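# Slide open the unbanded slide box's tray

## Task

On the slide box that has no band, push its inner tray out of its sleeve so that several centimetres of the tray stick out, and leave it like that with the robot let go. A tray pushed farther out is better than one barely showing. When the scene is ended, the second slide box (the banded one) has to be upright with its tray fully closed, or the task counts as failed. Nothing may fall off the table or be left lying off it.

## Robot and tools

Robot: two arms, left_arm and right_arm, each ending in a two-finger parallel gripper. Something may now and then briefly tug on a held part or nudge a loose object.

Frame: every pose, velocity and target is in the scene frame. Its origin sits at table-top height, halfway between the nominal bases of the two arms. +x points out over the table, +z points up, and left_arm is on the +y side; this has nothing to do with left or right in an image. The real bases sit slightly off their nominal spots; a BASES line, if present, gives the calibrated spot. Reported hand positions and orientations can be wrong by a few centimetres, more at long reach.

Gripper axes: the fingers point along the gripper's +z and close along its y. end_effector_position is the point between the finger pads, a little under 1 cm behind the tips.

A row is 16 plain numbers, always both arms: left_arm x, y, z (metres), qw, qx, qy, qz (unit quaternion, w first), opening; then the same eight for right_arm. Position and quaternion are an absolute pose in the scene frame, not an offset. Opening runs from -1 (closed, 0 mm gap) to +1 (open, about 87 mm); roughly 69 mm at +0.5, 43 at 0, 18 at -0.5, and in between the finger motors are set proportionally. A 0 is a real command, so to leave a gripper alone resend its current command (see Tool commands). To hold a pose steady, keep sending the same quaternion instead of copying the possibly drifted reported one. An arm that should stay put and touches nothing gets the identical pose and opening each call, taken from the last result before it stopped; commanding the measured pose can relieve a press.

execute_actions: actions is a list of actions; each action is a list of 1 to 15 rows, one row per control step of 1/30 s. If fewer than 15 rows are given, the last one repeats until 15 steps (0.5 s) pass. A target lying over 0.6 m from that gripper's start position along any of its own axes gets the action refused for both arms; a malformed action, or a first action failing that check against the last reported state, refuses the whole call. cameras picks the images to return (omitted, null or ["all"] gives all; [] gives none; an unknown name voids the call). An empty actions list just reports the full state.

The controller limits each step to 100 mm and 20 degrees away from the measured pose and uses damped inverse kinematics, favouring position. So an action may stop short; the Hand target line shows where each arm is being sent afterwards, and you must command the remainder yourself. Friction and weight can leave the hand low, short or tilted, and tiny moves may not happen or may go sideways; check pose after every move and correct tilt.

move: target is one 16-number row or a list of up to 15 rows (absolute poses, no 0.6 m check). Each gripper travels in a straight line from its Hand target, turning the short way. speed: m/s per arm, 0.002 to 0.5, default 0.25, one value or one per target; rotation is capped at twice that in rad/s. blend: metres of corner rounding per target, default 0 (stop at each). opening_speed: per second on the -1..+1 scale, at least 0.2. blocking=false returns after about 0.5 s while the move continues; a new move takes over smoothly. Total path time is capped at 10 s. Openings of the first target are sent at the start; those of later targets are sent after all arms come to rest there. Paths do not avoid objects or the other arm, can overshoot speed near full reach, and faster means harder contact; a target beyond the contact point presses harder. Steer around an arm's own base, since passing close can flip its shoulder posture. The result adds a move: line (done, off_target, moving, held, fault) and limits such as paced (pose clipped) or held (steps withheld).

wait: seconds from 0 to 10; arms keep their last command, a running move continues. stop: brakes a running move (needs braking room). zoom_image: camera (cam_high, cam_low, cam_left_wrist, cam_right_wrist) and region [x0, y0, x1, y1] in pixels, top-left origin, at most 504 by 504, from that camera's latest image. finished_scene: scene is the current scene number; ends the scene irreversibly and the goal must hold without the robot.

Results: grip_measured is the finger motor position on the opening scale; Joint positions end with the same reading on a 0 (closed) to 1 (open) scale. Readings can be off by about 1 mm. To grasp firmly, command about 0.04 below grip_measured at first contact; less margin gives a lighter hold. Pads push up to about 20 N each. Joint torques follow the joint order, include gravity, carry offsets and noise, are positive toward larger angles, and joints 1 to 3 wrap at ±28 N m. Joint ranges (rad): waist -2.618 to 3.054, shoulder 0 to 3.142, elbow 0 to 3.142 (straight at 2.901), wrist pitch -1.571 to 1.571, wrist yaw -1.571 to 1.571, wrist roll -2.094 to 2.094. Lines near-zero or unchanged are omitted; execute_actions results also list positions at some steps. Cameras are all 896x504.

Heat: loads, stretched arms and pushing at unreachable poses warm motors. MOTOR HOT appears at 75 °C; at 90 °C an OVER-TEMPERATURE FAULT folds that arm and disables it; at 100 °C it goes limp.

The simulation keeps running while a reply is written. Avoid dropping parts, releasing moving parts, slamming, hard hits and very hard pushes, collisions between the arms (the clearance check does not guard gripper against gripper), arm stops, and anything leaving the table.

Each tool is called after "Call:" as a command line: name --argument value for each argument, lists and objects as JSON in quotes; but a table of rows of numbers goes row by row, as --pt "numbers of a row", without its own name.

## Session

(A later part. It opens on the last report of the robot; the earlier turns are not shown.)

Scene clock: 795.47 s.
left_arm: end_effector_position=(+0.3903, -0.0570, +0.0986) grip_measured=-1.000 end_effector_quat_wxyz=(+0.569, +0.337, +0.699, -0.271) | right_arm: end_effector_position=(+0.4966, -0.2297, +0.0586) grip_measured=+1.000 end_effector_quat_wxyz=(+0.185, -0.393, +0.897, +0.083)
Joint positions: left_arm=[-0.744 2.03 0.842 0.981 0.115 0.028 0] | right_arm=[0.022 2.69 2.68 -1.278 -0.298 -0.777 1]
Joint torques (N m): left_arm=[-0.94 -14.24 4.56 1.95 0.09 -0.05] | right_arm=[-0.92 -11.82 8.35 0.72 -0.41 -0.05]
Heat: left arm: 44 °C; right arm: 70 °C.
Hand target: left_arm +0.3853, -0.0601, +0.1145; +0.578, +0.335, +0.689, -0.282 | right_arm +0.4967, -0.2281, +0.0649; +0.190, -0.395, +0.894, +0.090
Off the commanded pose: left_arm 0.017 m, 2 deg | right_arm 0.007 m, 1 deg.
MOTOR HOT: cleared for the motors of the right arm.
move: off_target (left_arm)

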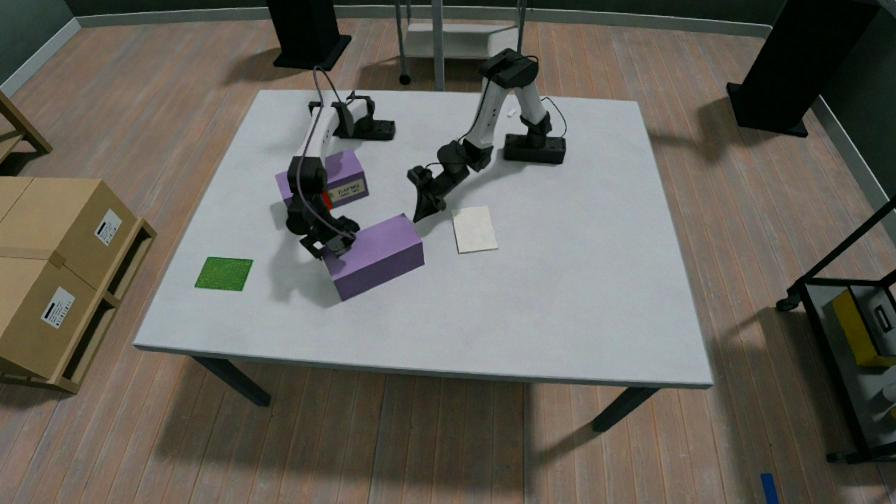

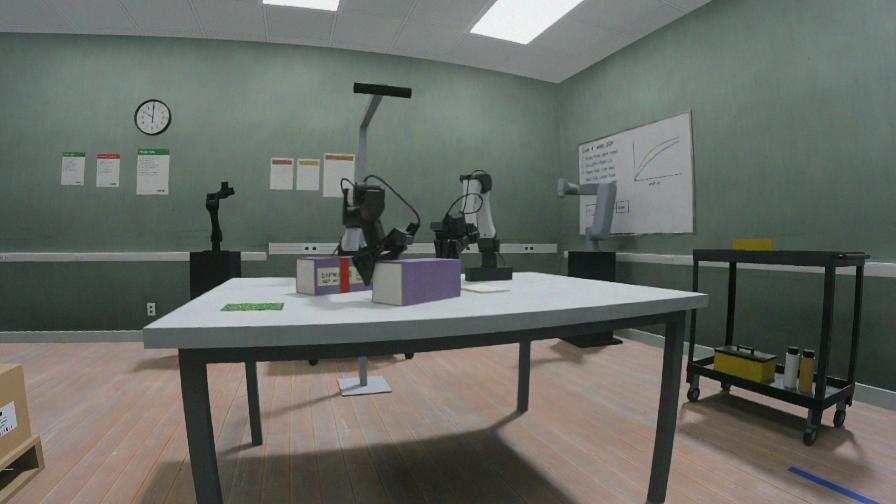

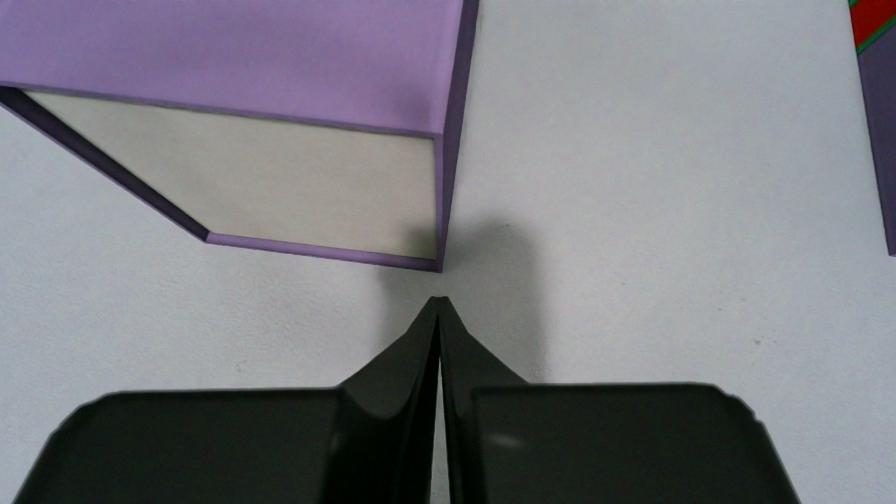

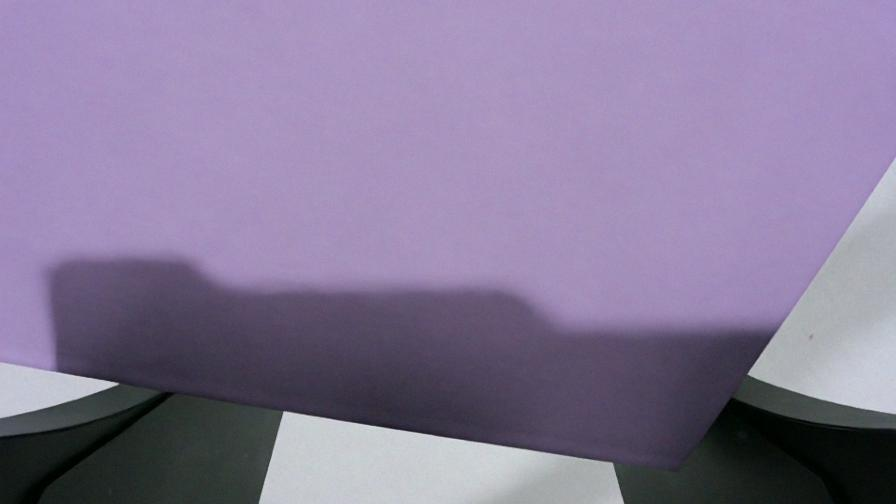

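Call:
move --pt "0.412 -0.042 0.125 0.5624 0.3714 0.6699 -0.3117 -1 0.4955 -0.229 0.068 0.187 -0.396 0.895 0.092 1" --speed 0.08 --cameras '["cam_left_wrist","cam_right_wrist"]'

Scene clock: 830.17 s.
left_arm: end_effector_position=(+0.4051, -0.0375, +0.0966) grip_measured=-1.000 end_effector_quat_wxyz=(+0.541, +0.370, +0.690, -0.307) | right_arm: end_effector_position=(+0.4938, -0.2306, +0.0615) grip_measured=+1.000 end_effector_quat_wxyz=(+0.181, -0.393, +0.898, +0.085)
Joint positions: left_arm=[-0.623 2.03 0.867 0.922 0.343 0.058 0] | right_arm=[0.02 2.692 2.698 -1.302 -0.299 -0.78 1]
Joint torques (N m): left_arm=[0.61 -14.74 7.87 1.74 0.24 0.01] | right_arm=[-0.92 -11.81 8.42 0.74 -0.39 -0.04]
Hand target: left_arm +0.4116, -0.0418, +0.1249; +0.563, +0.371, +0.670, -0.312 | right_arm +0.4953, -0.2290, +0.0680; +0.189, -0.396, +0.894, +0.091
Off the commanded pose: left_arm 0.030 m, 3 deg | right_arm 0.007 m, 1 deg.
move: off_target (left_arm)
Images, in order: cam_left_wrist, cam_right_wrist.

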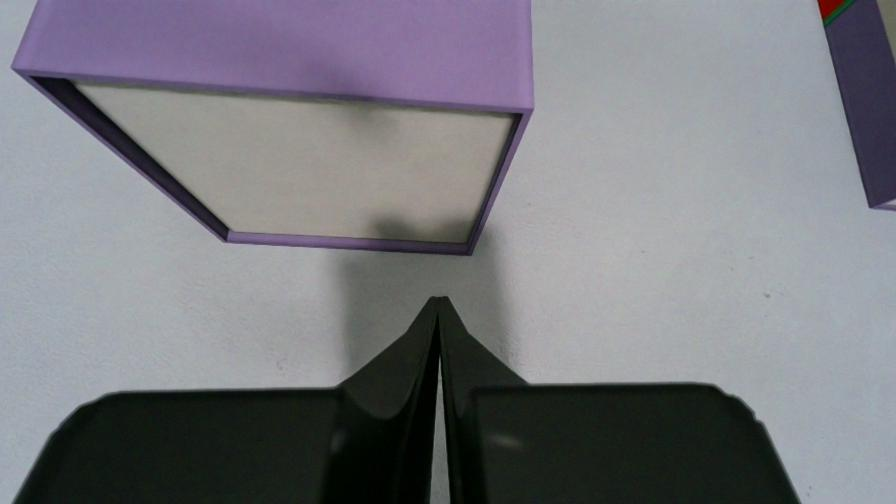

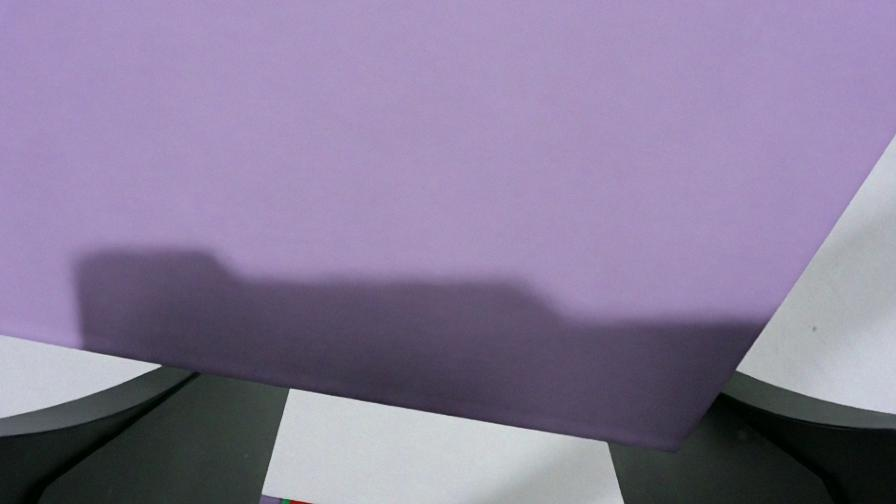

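Call:
move --pt "0.428 -0.078 0.135 0.5624 0.3714 0.6699 -0.3117 -1 0.488 -0.219 0.064 0.187 -0.396 0.895 0.092 1" --pt "0.455 -0.128 0.135 0.5624 0.3714 0.6699 -0.3117 -1 0.459 -0.178 0.055 0.187 -0.396 0.895 0.092 1" --speed 0.08 --blend 0.01

Call:
zoom_image --camera "cam_low" --region '[330, 220, 490, 320]'

Scene clock: 842.13 s.
left_arm: end_effector_position=(+0.4656, -0.0767, +0.1148) grip_measured=-1.000 end_effector_quat_wxyz=(+0.543, +0.347, +0.718, -0.262) | right_arm: end_effector_position=(+0.4799, -0.2593, +0.0422) grip_measured=+1.000 end_effector_quat_wxyz=(+0.187, -0.324, +0.928, +0.011)
Joint positions: left_arm=[-0.653 2.146 1.232 0.632 0.207 0.059 0] | right_arm=[0.011 2.437 2.133 -0.918 -0.143 -0.652 1]
Joint torques (N m): left_arm=[-5.97 -8.66 12.7 2.48 0.57 -0.13] | right_arm=[7.72 -14.94 3.84 0.38 -1.46 -0.39]
Hand target: left_arm +0.4491, -0.1222, +0.1361; +0.561, +0.372, +0.671, -0.311 | right_arm +0.4576, -0.1842, +0.0543; +0.185, -0.393, +0.896, +0.090
Off the commanded pose: left_arm 0.056 m, 9 deg | right_arm 0.085 m, 13 deg.
move: off_target (left_arm, right_arm)

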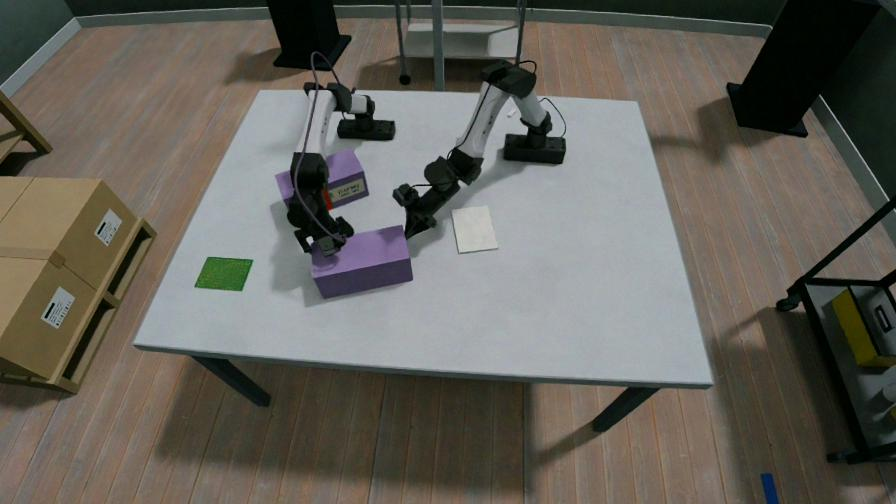

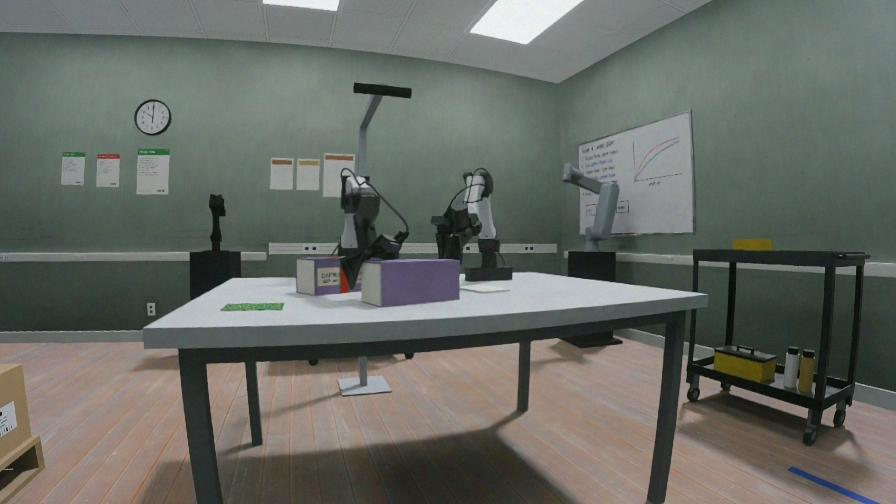

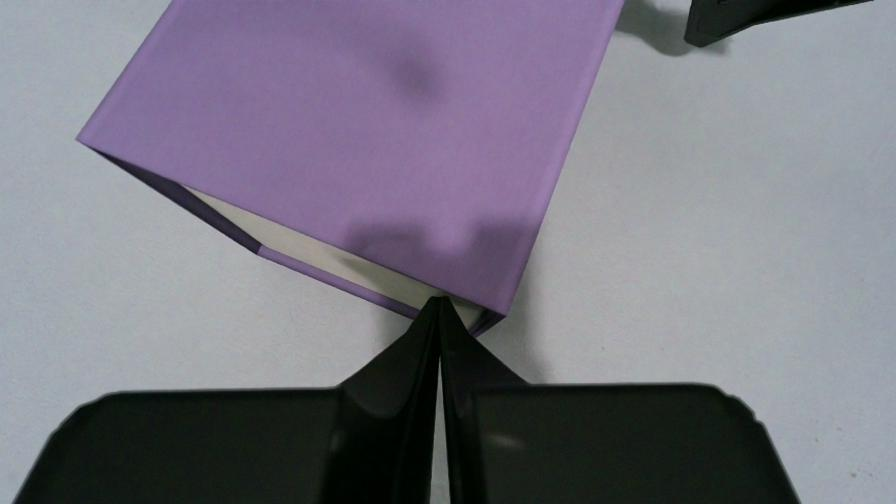

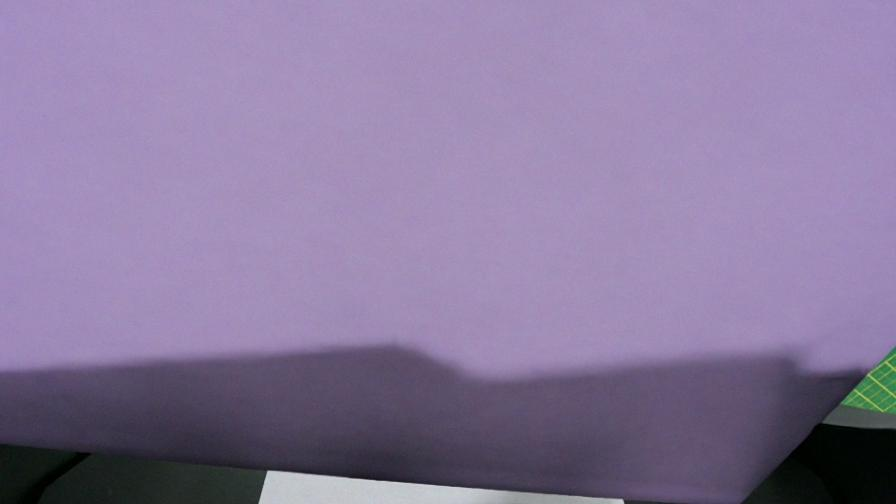

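Scaled by 3.150 from the camera's 896x504 image, which has a finer 1280x720 frame.

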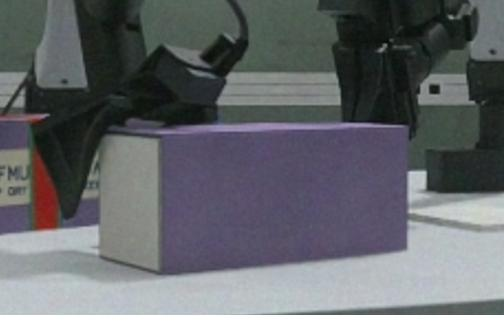

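Call:
move --pt "0.455 -0.128 0.135 0.5624 0.3714 0.6699 -0.3117 -1 0.455 -0.181 0.075 0.187 -0.396 0.895 0.092 1" --speed 0.05 --cameras '["cam_left_wrist","cam_right_wrist"]'

Scene clock: 862.93 s.
left_arm: end_effector_position=(+0.4669, -0.0760, +0.1150) grip_measured=-1.000 end_effector_quat_wxyz=(+0.545, +0.345, +0.719, -0.259) | right_arm: end_effector_position=(+0.4744, -0.2590, +0.0502) grip_measured=+1.000 end_effector_quat_wxyz=(+0.182, -0.324, +0.928, +0.011)
Joint positions: left_arm=[-0.654 2.146 1.233 0.63 0.197 0.06 0] | right_arm=[0.012 2.416 2.131 -0.945 -0.14 -0.651 1]
Joint torques (N m): left_arm=[-5.94 -8.55 12.52 2.55 0.7 -0.15] | right_arm=[7.2 -15.68 5.65 0.16 -1.52 -0.43]
Heat: left arm: 42 °C; right arm: 77 °C. Fold the right arm in close to its base, or ease its load, before you think long.
Hand target: left_arm +0.4491, -0.1221, +0.1362; +0.561, +0.372, +0.671, -0.311 | right_arm +0.4541, -0.1869, +0.0735; +0.188, -0.393, +0.896, +0.088
Off the commanded pose: left_arm 0.057 m, 9 deg | right_arm 0.084 m, 13 deg.
MOTOR HOT: joint 2 (shoulder) of the right arm reports 77 °C; the controller's stop level is 90 °C. To cool a motor, set the load down, stop pushing, or move to a pose that needs little force.
move: off_target (left_arm, right_arm)
Images, in order: cam_left_wrist, cam_right_wrist.

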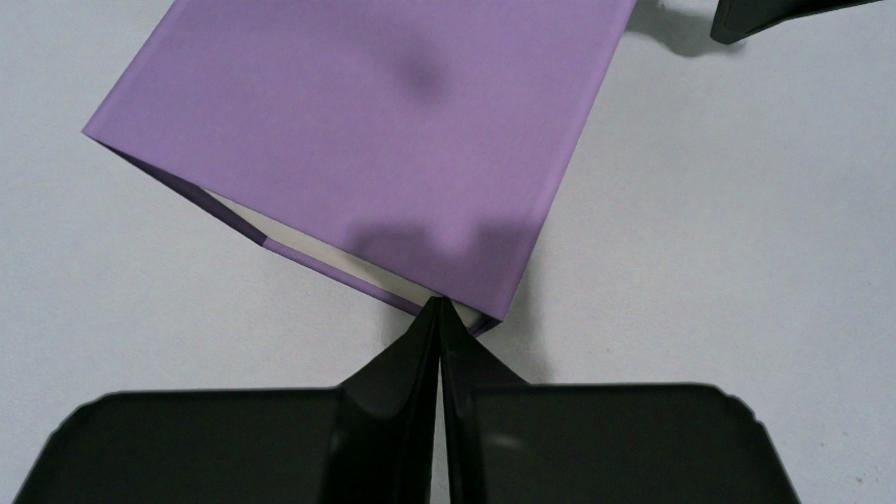

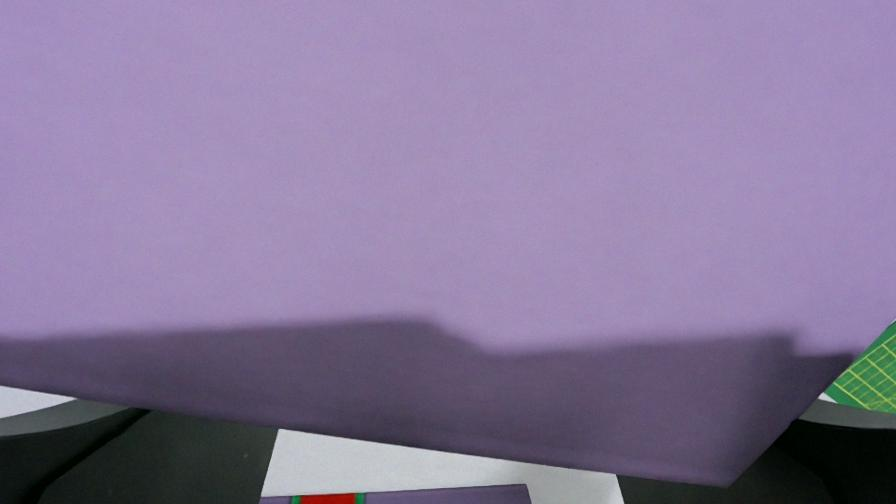

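Call:
move --pt "0.458 -0.133 0.135 0.5624 0.3714 0.6699 -0.3117 -1 0.450 -0.183 0.068 0.187 -0.396 0.895 0.092 1" --speed 0.05 --cameras '["cam_left_wrist","cam_right_wrist","cam_low"]'

Call:
zoom_image --camera "cam_low" --region '[330, 220, 490, 320]'

Scene clock: 870.33 s.
left_arm: end_effector_position=(+0.4738, -0.0762, +0.1155) grip_measured=-1.000 end_effector_quat_wxyz=(+0.549, +0.340, +0.722, -0.249) | right_arm: end_effector_position=(+0.4647, -0.2633, +0.0493) grip_measured=+1.000 end_effector_quat_wxyz=(+0.169, -0.322, +0.931, +0.003)
Joint positions: left_arm=[-0.654 2.158 1.258 0.619 0.173 0.064 0] | right_arm=[0.012 2.391 2.086 -0.945 -0.116 -0.652 1]
Joint torques (N m): left_arm=[-6.24 -8.76 12.67 2.46 0.87 -0.2] | right_arm=[7.02 -15.36 4.21 0.49 -1.71 -0.47]
Heat: left arm: 43 °C; right arm: 76 °C. Fold the right arm in close to its base, or ease its load, before you think long.
Hand target: left_arm +0.4514, -0.1262, +0.1365; +0.561, +0.372, +0.671, -0.310 | right_arm +0.4479, -0.1888, +0.0677; +0.184, -0.393, +0.896, +0.088
Off the commanded pose: left_arm 0.062 m, 10 deg | right_arm 0.084 m, 14 deg.
MOTOR HOT: still on. Joint 2 (shoulder) of the right arm reports 76 °C.
move: off_target (left_arm, right_arm)
Images, in order: cam_low, cam_left_wrist, cam_right_wrist.

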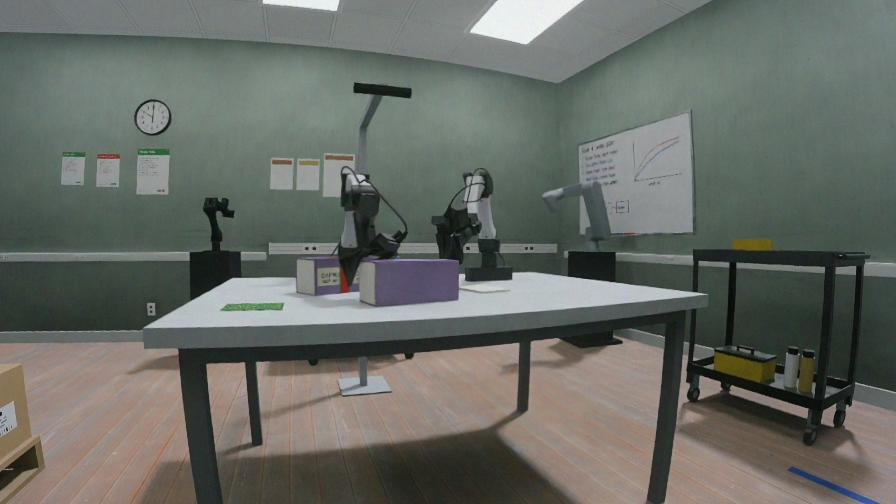

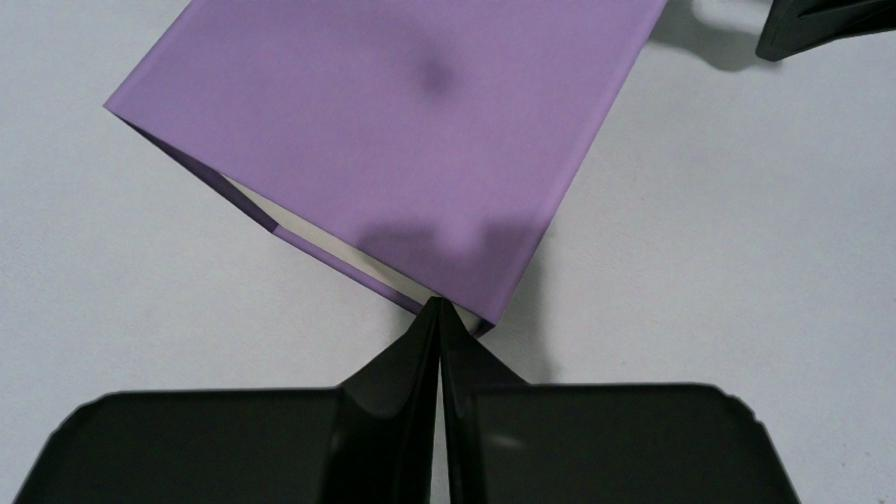

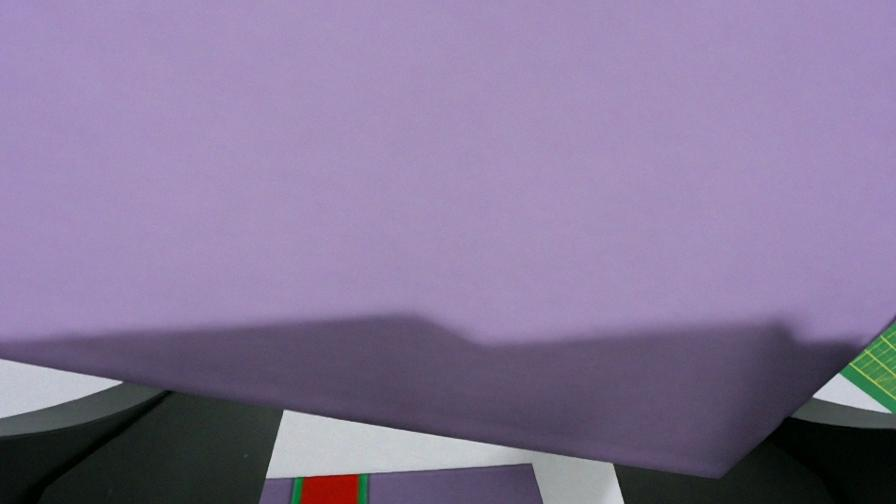

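Scaled by 3.150 from the camera's 896x504 image, which has a finer 1280x720 frame.

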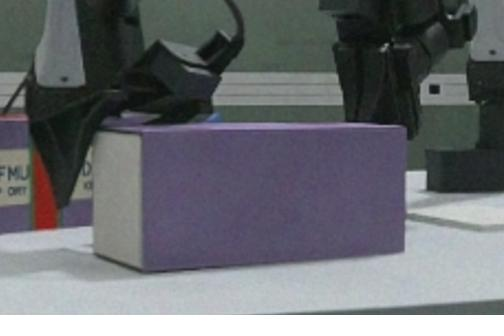

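Call:
move --pt "0.462 -0.056 0.125 0.545 0.406 0.650 -0.341 -1 0.470 -0.267 0.062 0.204 -0.326 0.920 0.072 1" --speed 0.06

Call:
zoom_image --camera "cam_left_wrist" --region '[100, 0, 600, 400]'

Scene clock: 904.33 s.
left_arm: end_effector_position=(+0.4642, -0.0576, +0.1196) grip_measured=-1.000 end_effector_quat_wxyz=(+0.541, +0.401, +0.657, -0.339) | right_arm: end_effector_position=(+0.4632, -0.2675, +0.0532) grip_measured=+1.000 end_effector_quat_wxyz=(+0.192, -0.323, +0.924, +0.071)
Joint positions: left_arm=[-0.539 2.159 1.18 0.762 0.527 0.098 0] | right_arm=[-0.05 2.391 2.099 -0.969 -0.278 -0.694 1]
Joint torques (N m): left_arm=[0.32 -13.82 5.5 1.83 0.22 0.05] | right_arm=[-0.85 -10.82 8.73 0.91 -0.29 -0.04]
Heat: left arm: 45 °C; right arm: 87 °C. Fold the right arm in close to its base, or ease its load, before you think long.
Hand target: left_arm +0.4621, -0.0561, +0.1249; +0.545, +0.406, +0.650, -0.341 | right_arm +0.4697, -0.2669, +0.0620; +0.204, -0.326, +0.920, +0.072
Off the commanded pose: left_arm 0.006 m, 1 deg | right_arm 0.011 m, 1 deg.
MOTOR HOT: still on. Joint 2 (shoulder) of the right arm reports 87 °C.
move: off_target (right_arm)

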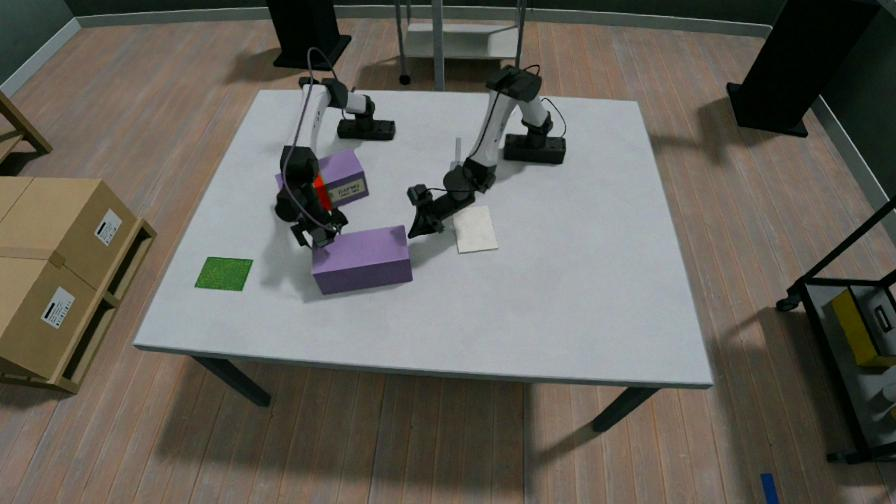

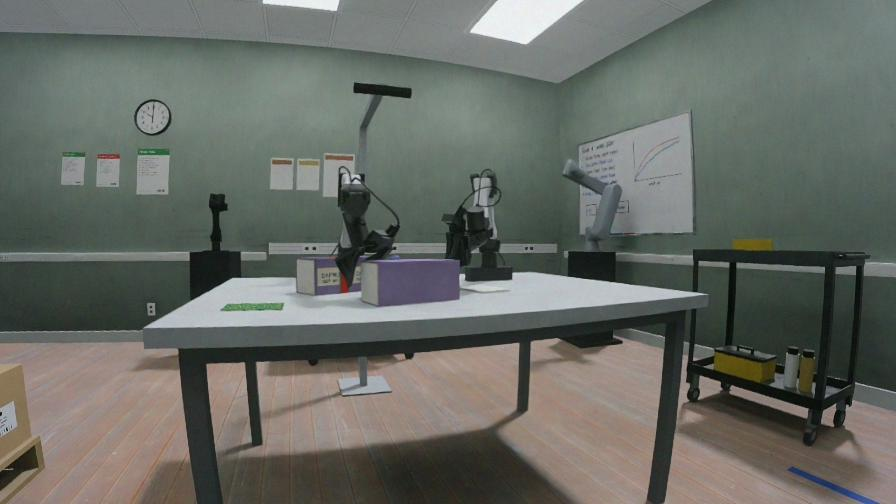

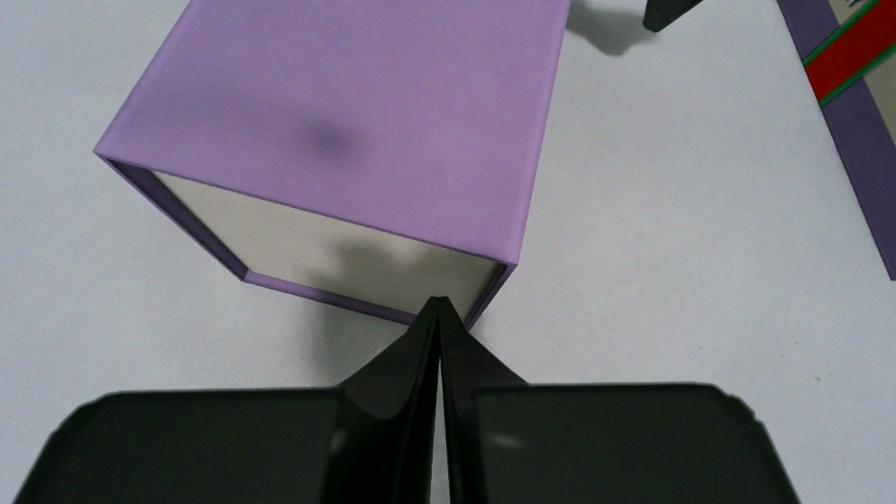

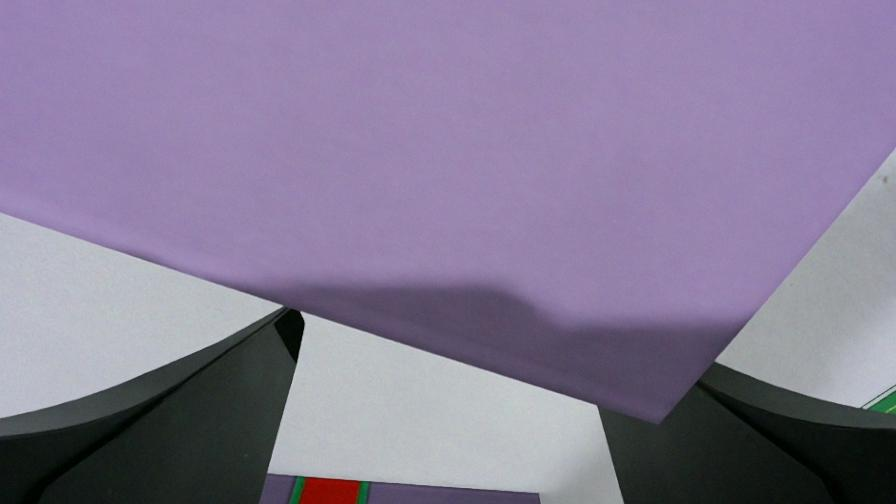

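Scaled by 1.008 from the camera's 896x504 image, which has a finer 1280x720 frame.

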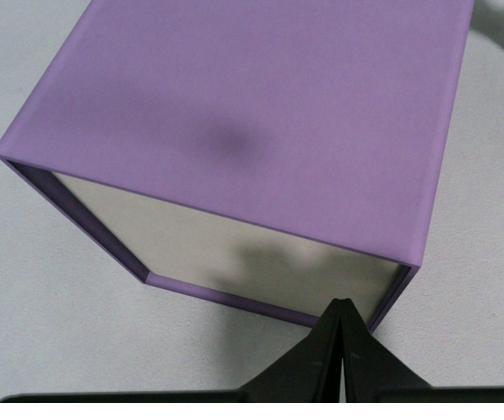

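Call:
move --pt "0.45 -0.03 0.13 0.545 0.406 0.650 -0.341 -1 0.45 -0.295 0.075 0.204 -0.326 0.920 0.072 1" --pt "0.42 0.02 0.16 0.545 0.406 0.650 -0.341 -1 0.41 -0.32 0.13 0.204 -0.326 0.920 0.072 1" --pt "0.30 0.10 0.16 0.545 0.406 0.650 -0.341 -1 0.25 -0.32 0.26 0.383 -0.0 0.924 0.0 1" --speed 0.2 --blend 0.02

Call:
zoom_image --camera "cam_high" --region '[290, 190, 440, 310]'

Call:
zoom_image --camera "cam_low" --region '[330, 220, 490, 320]'

Scene clock: 917.97 s.
left_arm: end_effector_position=(+0.3042, +0.0973, +0.1604) grip_measured=-1.000 end_effector_quat_wxyz=(+0.546, +0.403, +0.652, -0.340) | right_arm: end_effector_position=(+0.2545, -0.3174, +0.2654) grip_measured=+1.000 end_effector_quat_wxyz=(+0.392, -0.009, +0.920, +0.004)
Joint positions: left_arm=[-0.327 1.29 0.345 0.709 0.738 0.157 0] | right_arm=[-0.282 1.207 1.326 -0.911 -0.227 -0.225 1]
Joint torques (N m): left_arm=[0.76 -5.74 5.72 1.58 0.25 0] | right_arm=[-1.11 -3.62 4.72 1.78 0.01 0.12]
Heat: left arm: 42 °C; right arm: 80 °C. Fold the right arm in close to its base, or ease its load, before you think long.
Hand target: left_arm +0.3001, +0.0998, +0.1599; +0.545, +0.406, +0.650, -0.341 | right_arm +0.2500, -0.3199, +0.2600; +0.383, +0.000, +0.924, +0.000
Off the commanded pose: left_arm 0.005 m, 0 deg | right_arm 0.007 m, 2 deg.
MOTOR HOT: still on. Joint 2 (shoulder) of the right arm reports 80 °C.
move: done; blend cut to 0.0183 m at target 1

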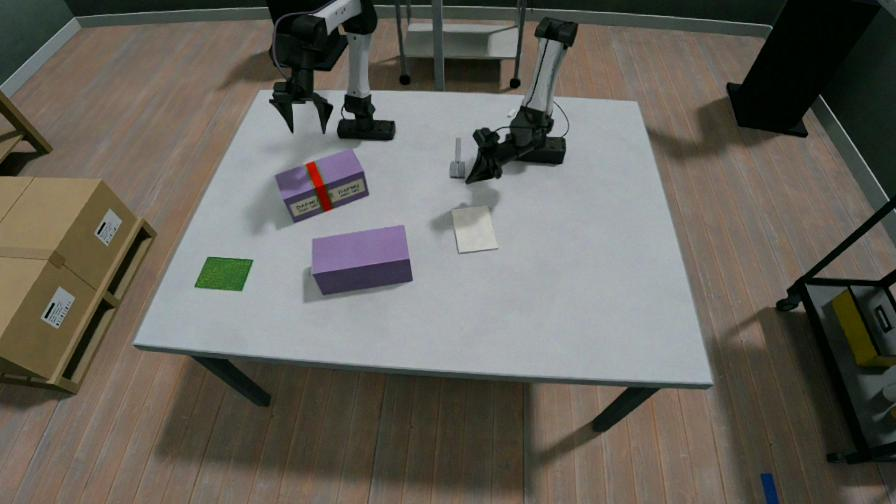

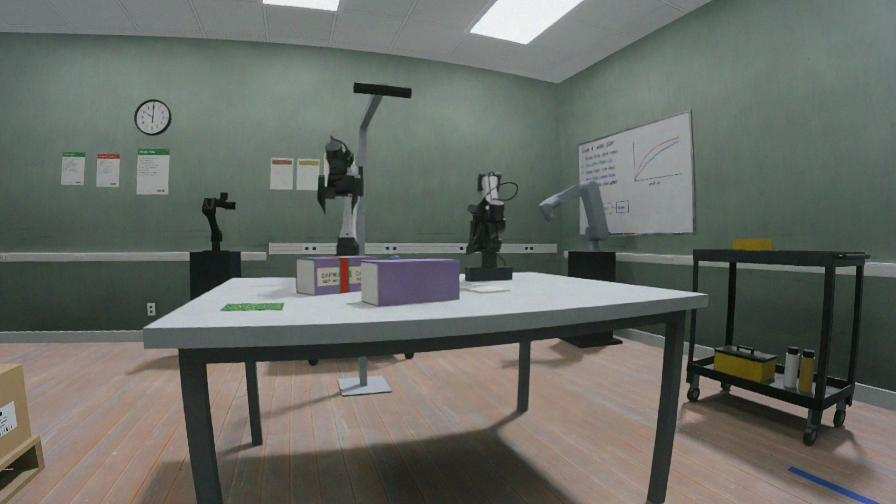

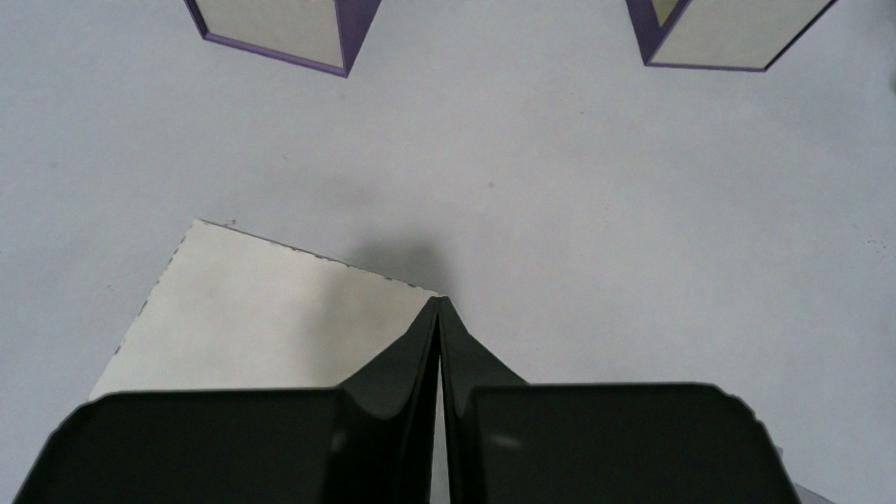

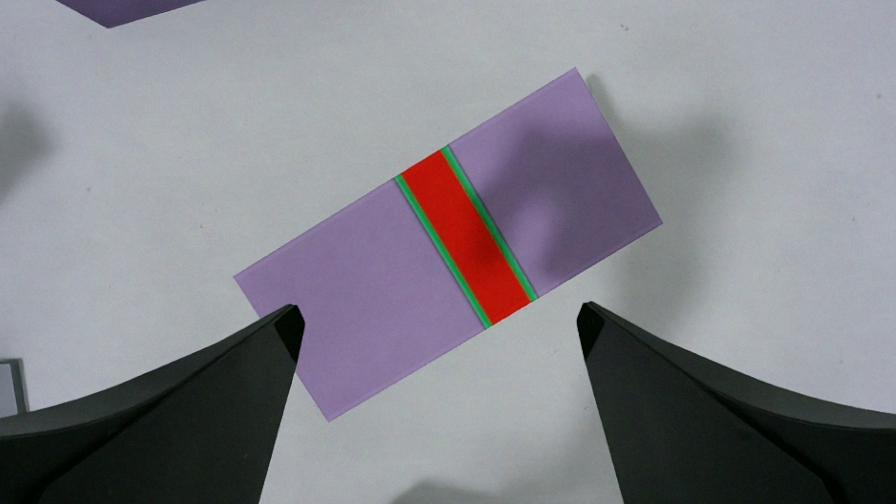

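Scaled by 3.360 from the camera's 896x504 image, which has a finer 1280x720 frame.

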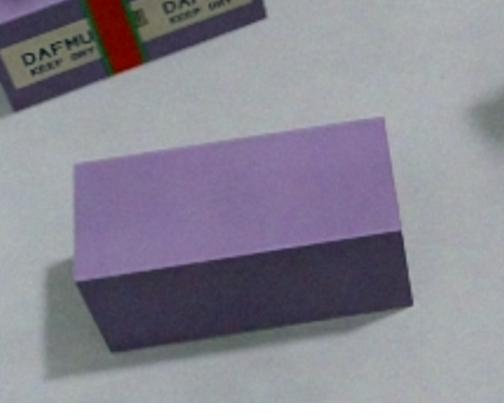

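Scaled by 3.150 from the camera's 896x504 image, which has a finer 1280x720 frame.

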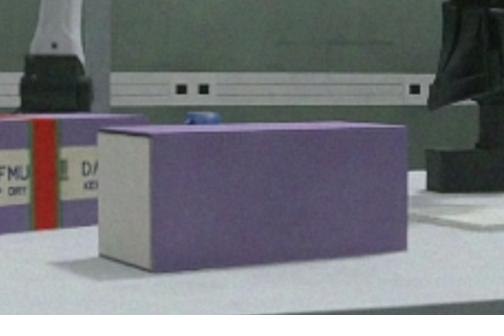

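Call:
wait --seconds 10 --cameras '[]'

Call:
wait --seconds 10 --cameras '["cam_high"]'

Scene clock: 991.07 s.
Heat: left arm: 39 °C; right arm: 50 °C.
Tool commands: left_gripper/opening=-1.0 right_gripper/opening=+1.0
Off the commanded pose: left_arm 0.005 m, 0 deg | right_arm 0.007 m, 1 deg.
MOTOR HOT: cleared for the motors of the right arm.
wait: 10.00 s; at rest from the start

Scene clock: 1001.07 s.
left_arm: end_effector_position=(+0.3040, +0.0973, +0.1603) grip_measured=-1.000 end_effector_quat_wxyz=(+0.545, +0.403, +0.651, -0.340) | right_arm: end_effector_position=(+0.2545, -0.3176, +0.2653) grip_measured=+1.000 end_effector_quat_wxyz=(+0.391, -0.008, +0.920, +0.003)
Joint positions: left_arm=[-0.327 1.29 0.345 0.708 0.74 0.159 0] | right_arm=[-0.282 1.207 1.326 -0.911 -0.225 -0.224 1]
Joint torques (N m): left_arm=[0.72 -5.64 5.42 1.55 0.26 0.04] | right_arm=[-1.11 -3.62 4.71 1.78 0 0.11]
Hand target: left_arm +0.3002, +0.0999, +0.1599; +0.545, +0.406, +0.650, -0.341 | right_arm +0.2500, -0.3199, +0.2600; +0.383, +0.000, +0.924, +0.000
Tool commands: left_gripper/opening=-1.0 right_gripper/opening=+1.0
Off the commanded pose: left_arm 0.005 m, 0 deg | right_arm 0.007 m, 1 deg.
wait: 10.00 s; at rest by 0.17 s
Images, in order: cam_high.

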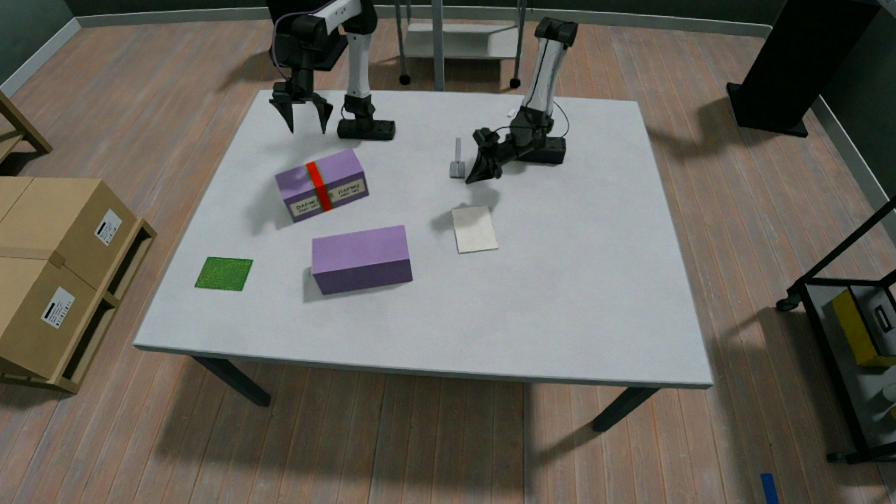

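Call:
move --pt "0.30 0.10 0.16 0.545 0.406 0.650 -0.341 -1 0.44 -0.38 0.20 0.530 -0.40 0.676 0.321 -1" --pt "0.30 0.10 0.16 0.545 0.406 0.650 -0.341 -1 0.487 -0.355 0.082 0.550 -0.390 0.662 0.324 -1" --pt "0.30 0.10 0.16 0.545 0.406 0.650 -0.341 -1 0.538 -0.325 0.082 0.550 -0.390 0.662 0.324 -1" --speed 0.15 --blend 0.01 --cameras '["cam_high","cam_right_wrist"]'

Scene clock: 1023.87 s.
left_arm: end_effector_position=(+0.3040, +0.0973, +0.1602) grip_measured=-1.000 end_effector_quat_wxyz=(+0.545, +0.403, +0.651, -0.340) | right_arm: end_effector_position=(+0.5332, -0.3194, +0.0556) grip_measured=-0.959 end_effector_quat_wxyz=(+0.534, -0.382, +0.668, +0.351)
Joint positions: left_arm=[-0.327 1.29 0.345 0.708 0.74 0.159 0] | right_arm=[-0.377 2.83 2.518 -0.872 -1.372 -1.115 0.021]
Joint torques (N m): left_arm=[0.62 -5.76 5.52 1.61 0.3 -0.02] | right_arm=[-1.09 -17.36 4.63 1.19 -0.42 0.11]
Hand target: left_arm +0.3002, +0.0999, +0.1599; +0.545, +0.406, +0.650, -0.341 | right_arm +0.5373, -0.3248, +0.0820; +0.546, -0.395, +0.661, +0.329
Off the commanded pose: left_arm 0.005 m, 0 deg | right_arm 0.027 m, 4 deg.
move: off_target (right_arm)
Images, in order: cam_high, cam_right_wrist.

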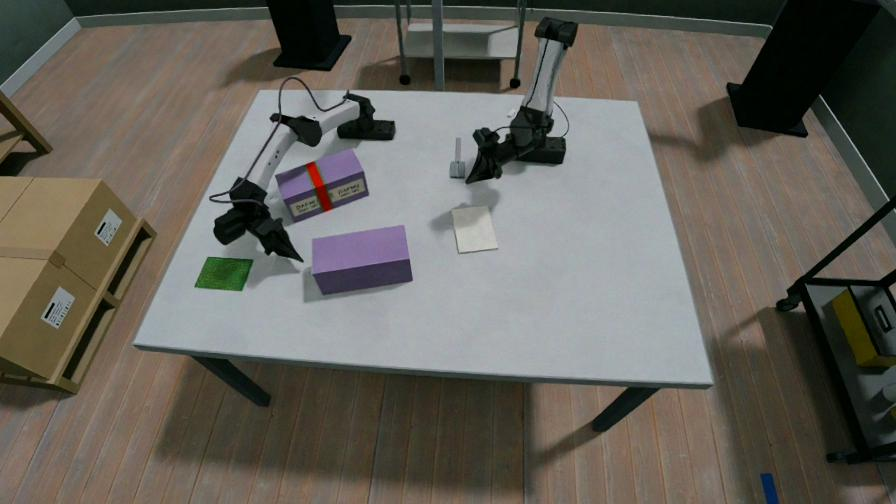

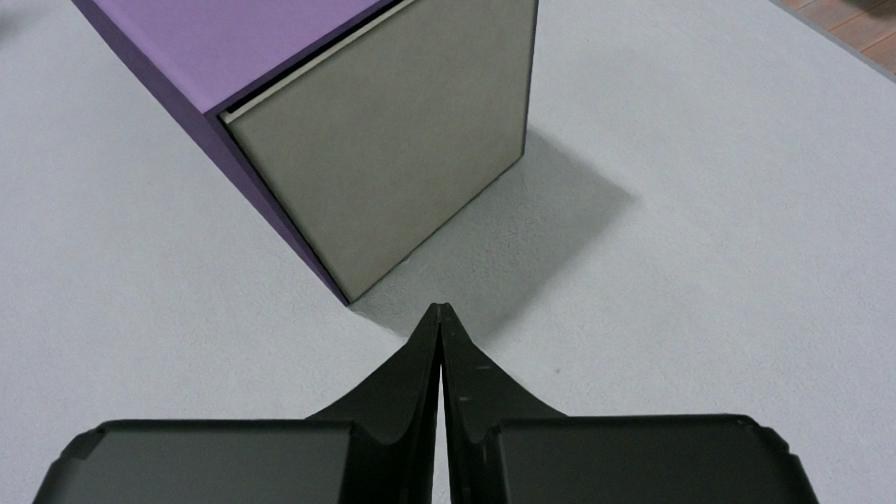

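Call:
zoom_image --camera "cam_right_wrist" --region '[180, 0, 580, 320]'

Scaled by 1.260 from the camera's 896x504 image, which has a finer 1280x720 frame.

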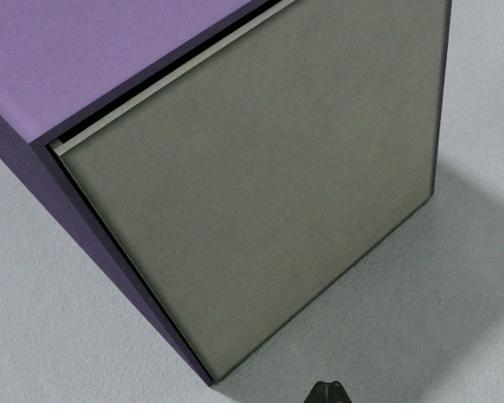

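Call:
move --pt "0.30 0.12 0.18 0.545 0.406 0.650 -0.341 -1 0.445 -0.165 0.068 0.546 -0.395 0.661 0.329 -1" --speed 0.08 --cameras '["cam_high","cam_right_wrist"]'

Scene clock: 1049.63 s.
left_arm: end_effector_position=(+0.2951, +0.1203, +0.1652) grip_measured=-1.000 end_effector_quat_wxyz=(+0.531, +0.399, +0.663, -0.344) | right_arm: end_effector_position=(+0.4414, -0.1642, +0.0516) grip_measured=-0.959 end_effector_quat_wxyz=(+0.531, -0.389, +0.669, +0.345)
Joint positions: left_arm=[-0.233 1.17 0.345 0.526 0.829 0.191 0] | right_arm=[-0.115 2.221 1.192 0.481 -1.181 -0.466 0.021]
Joint torques (N m): left_arm=[1.01 -4.68 9.58 1.47 0.31 -0.03] | right_arm=[-0.57 -12.59 3.75 1.97 -0.17 0.13]
Heat: left arm: 38 °C; right arm: 68 °C.
Hand target: left_arm +0.2998, +0.1200, +0.1799; +0.545, +0.406, +0.650, -0.341 | right_arm +0.4448, -0.1649, +0.0679; +0.546, -0.395, +0.661, +0.330
Off the commanded pose: left_arm 0.016 m, 2 deg | right_arm 0.017 m, 3 deg.
move: off_target (left_arm, right_arm)
Images, in order: cam_high, cam_right_wrist.

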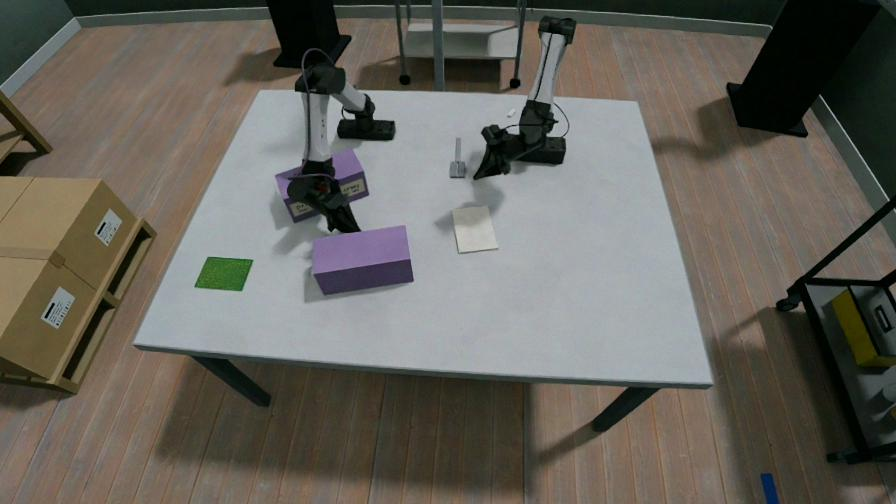

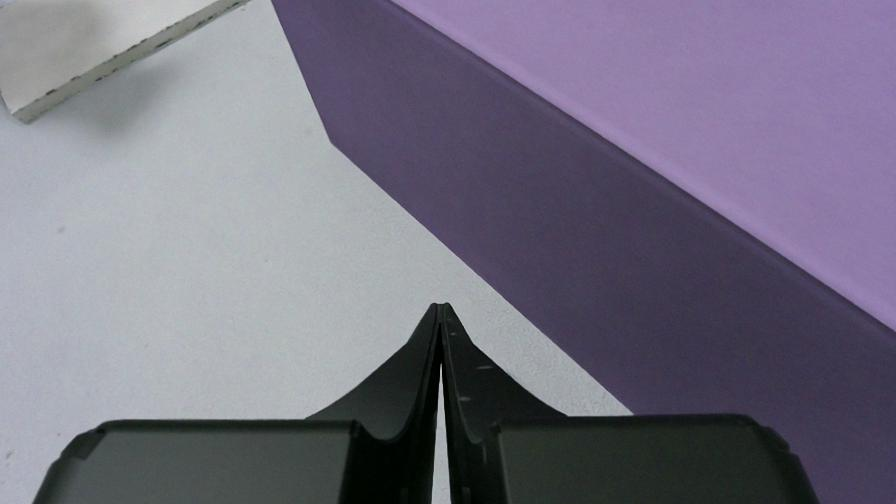

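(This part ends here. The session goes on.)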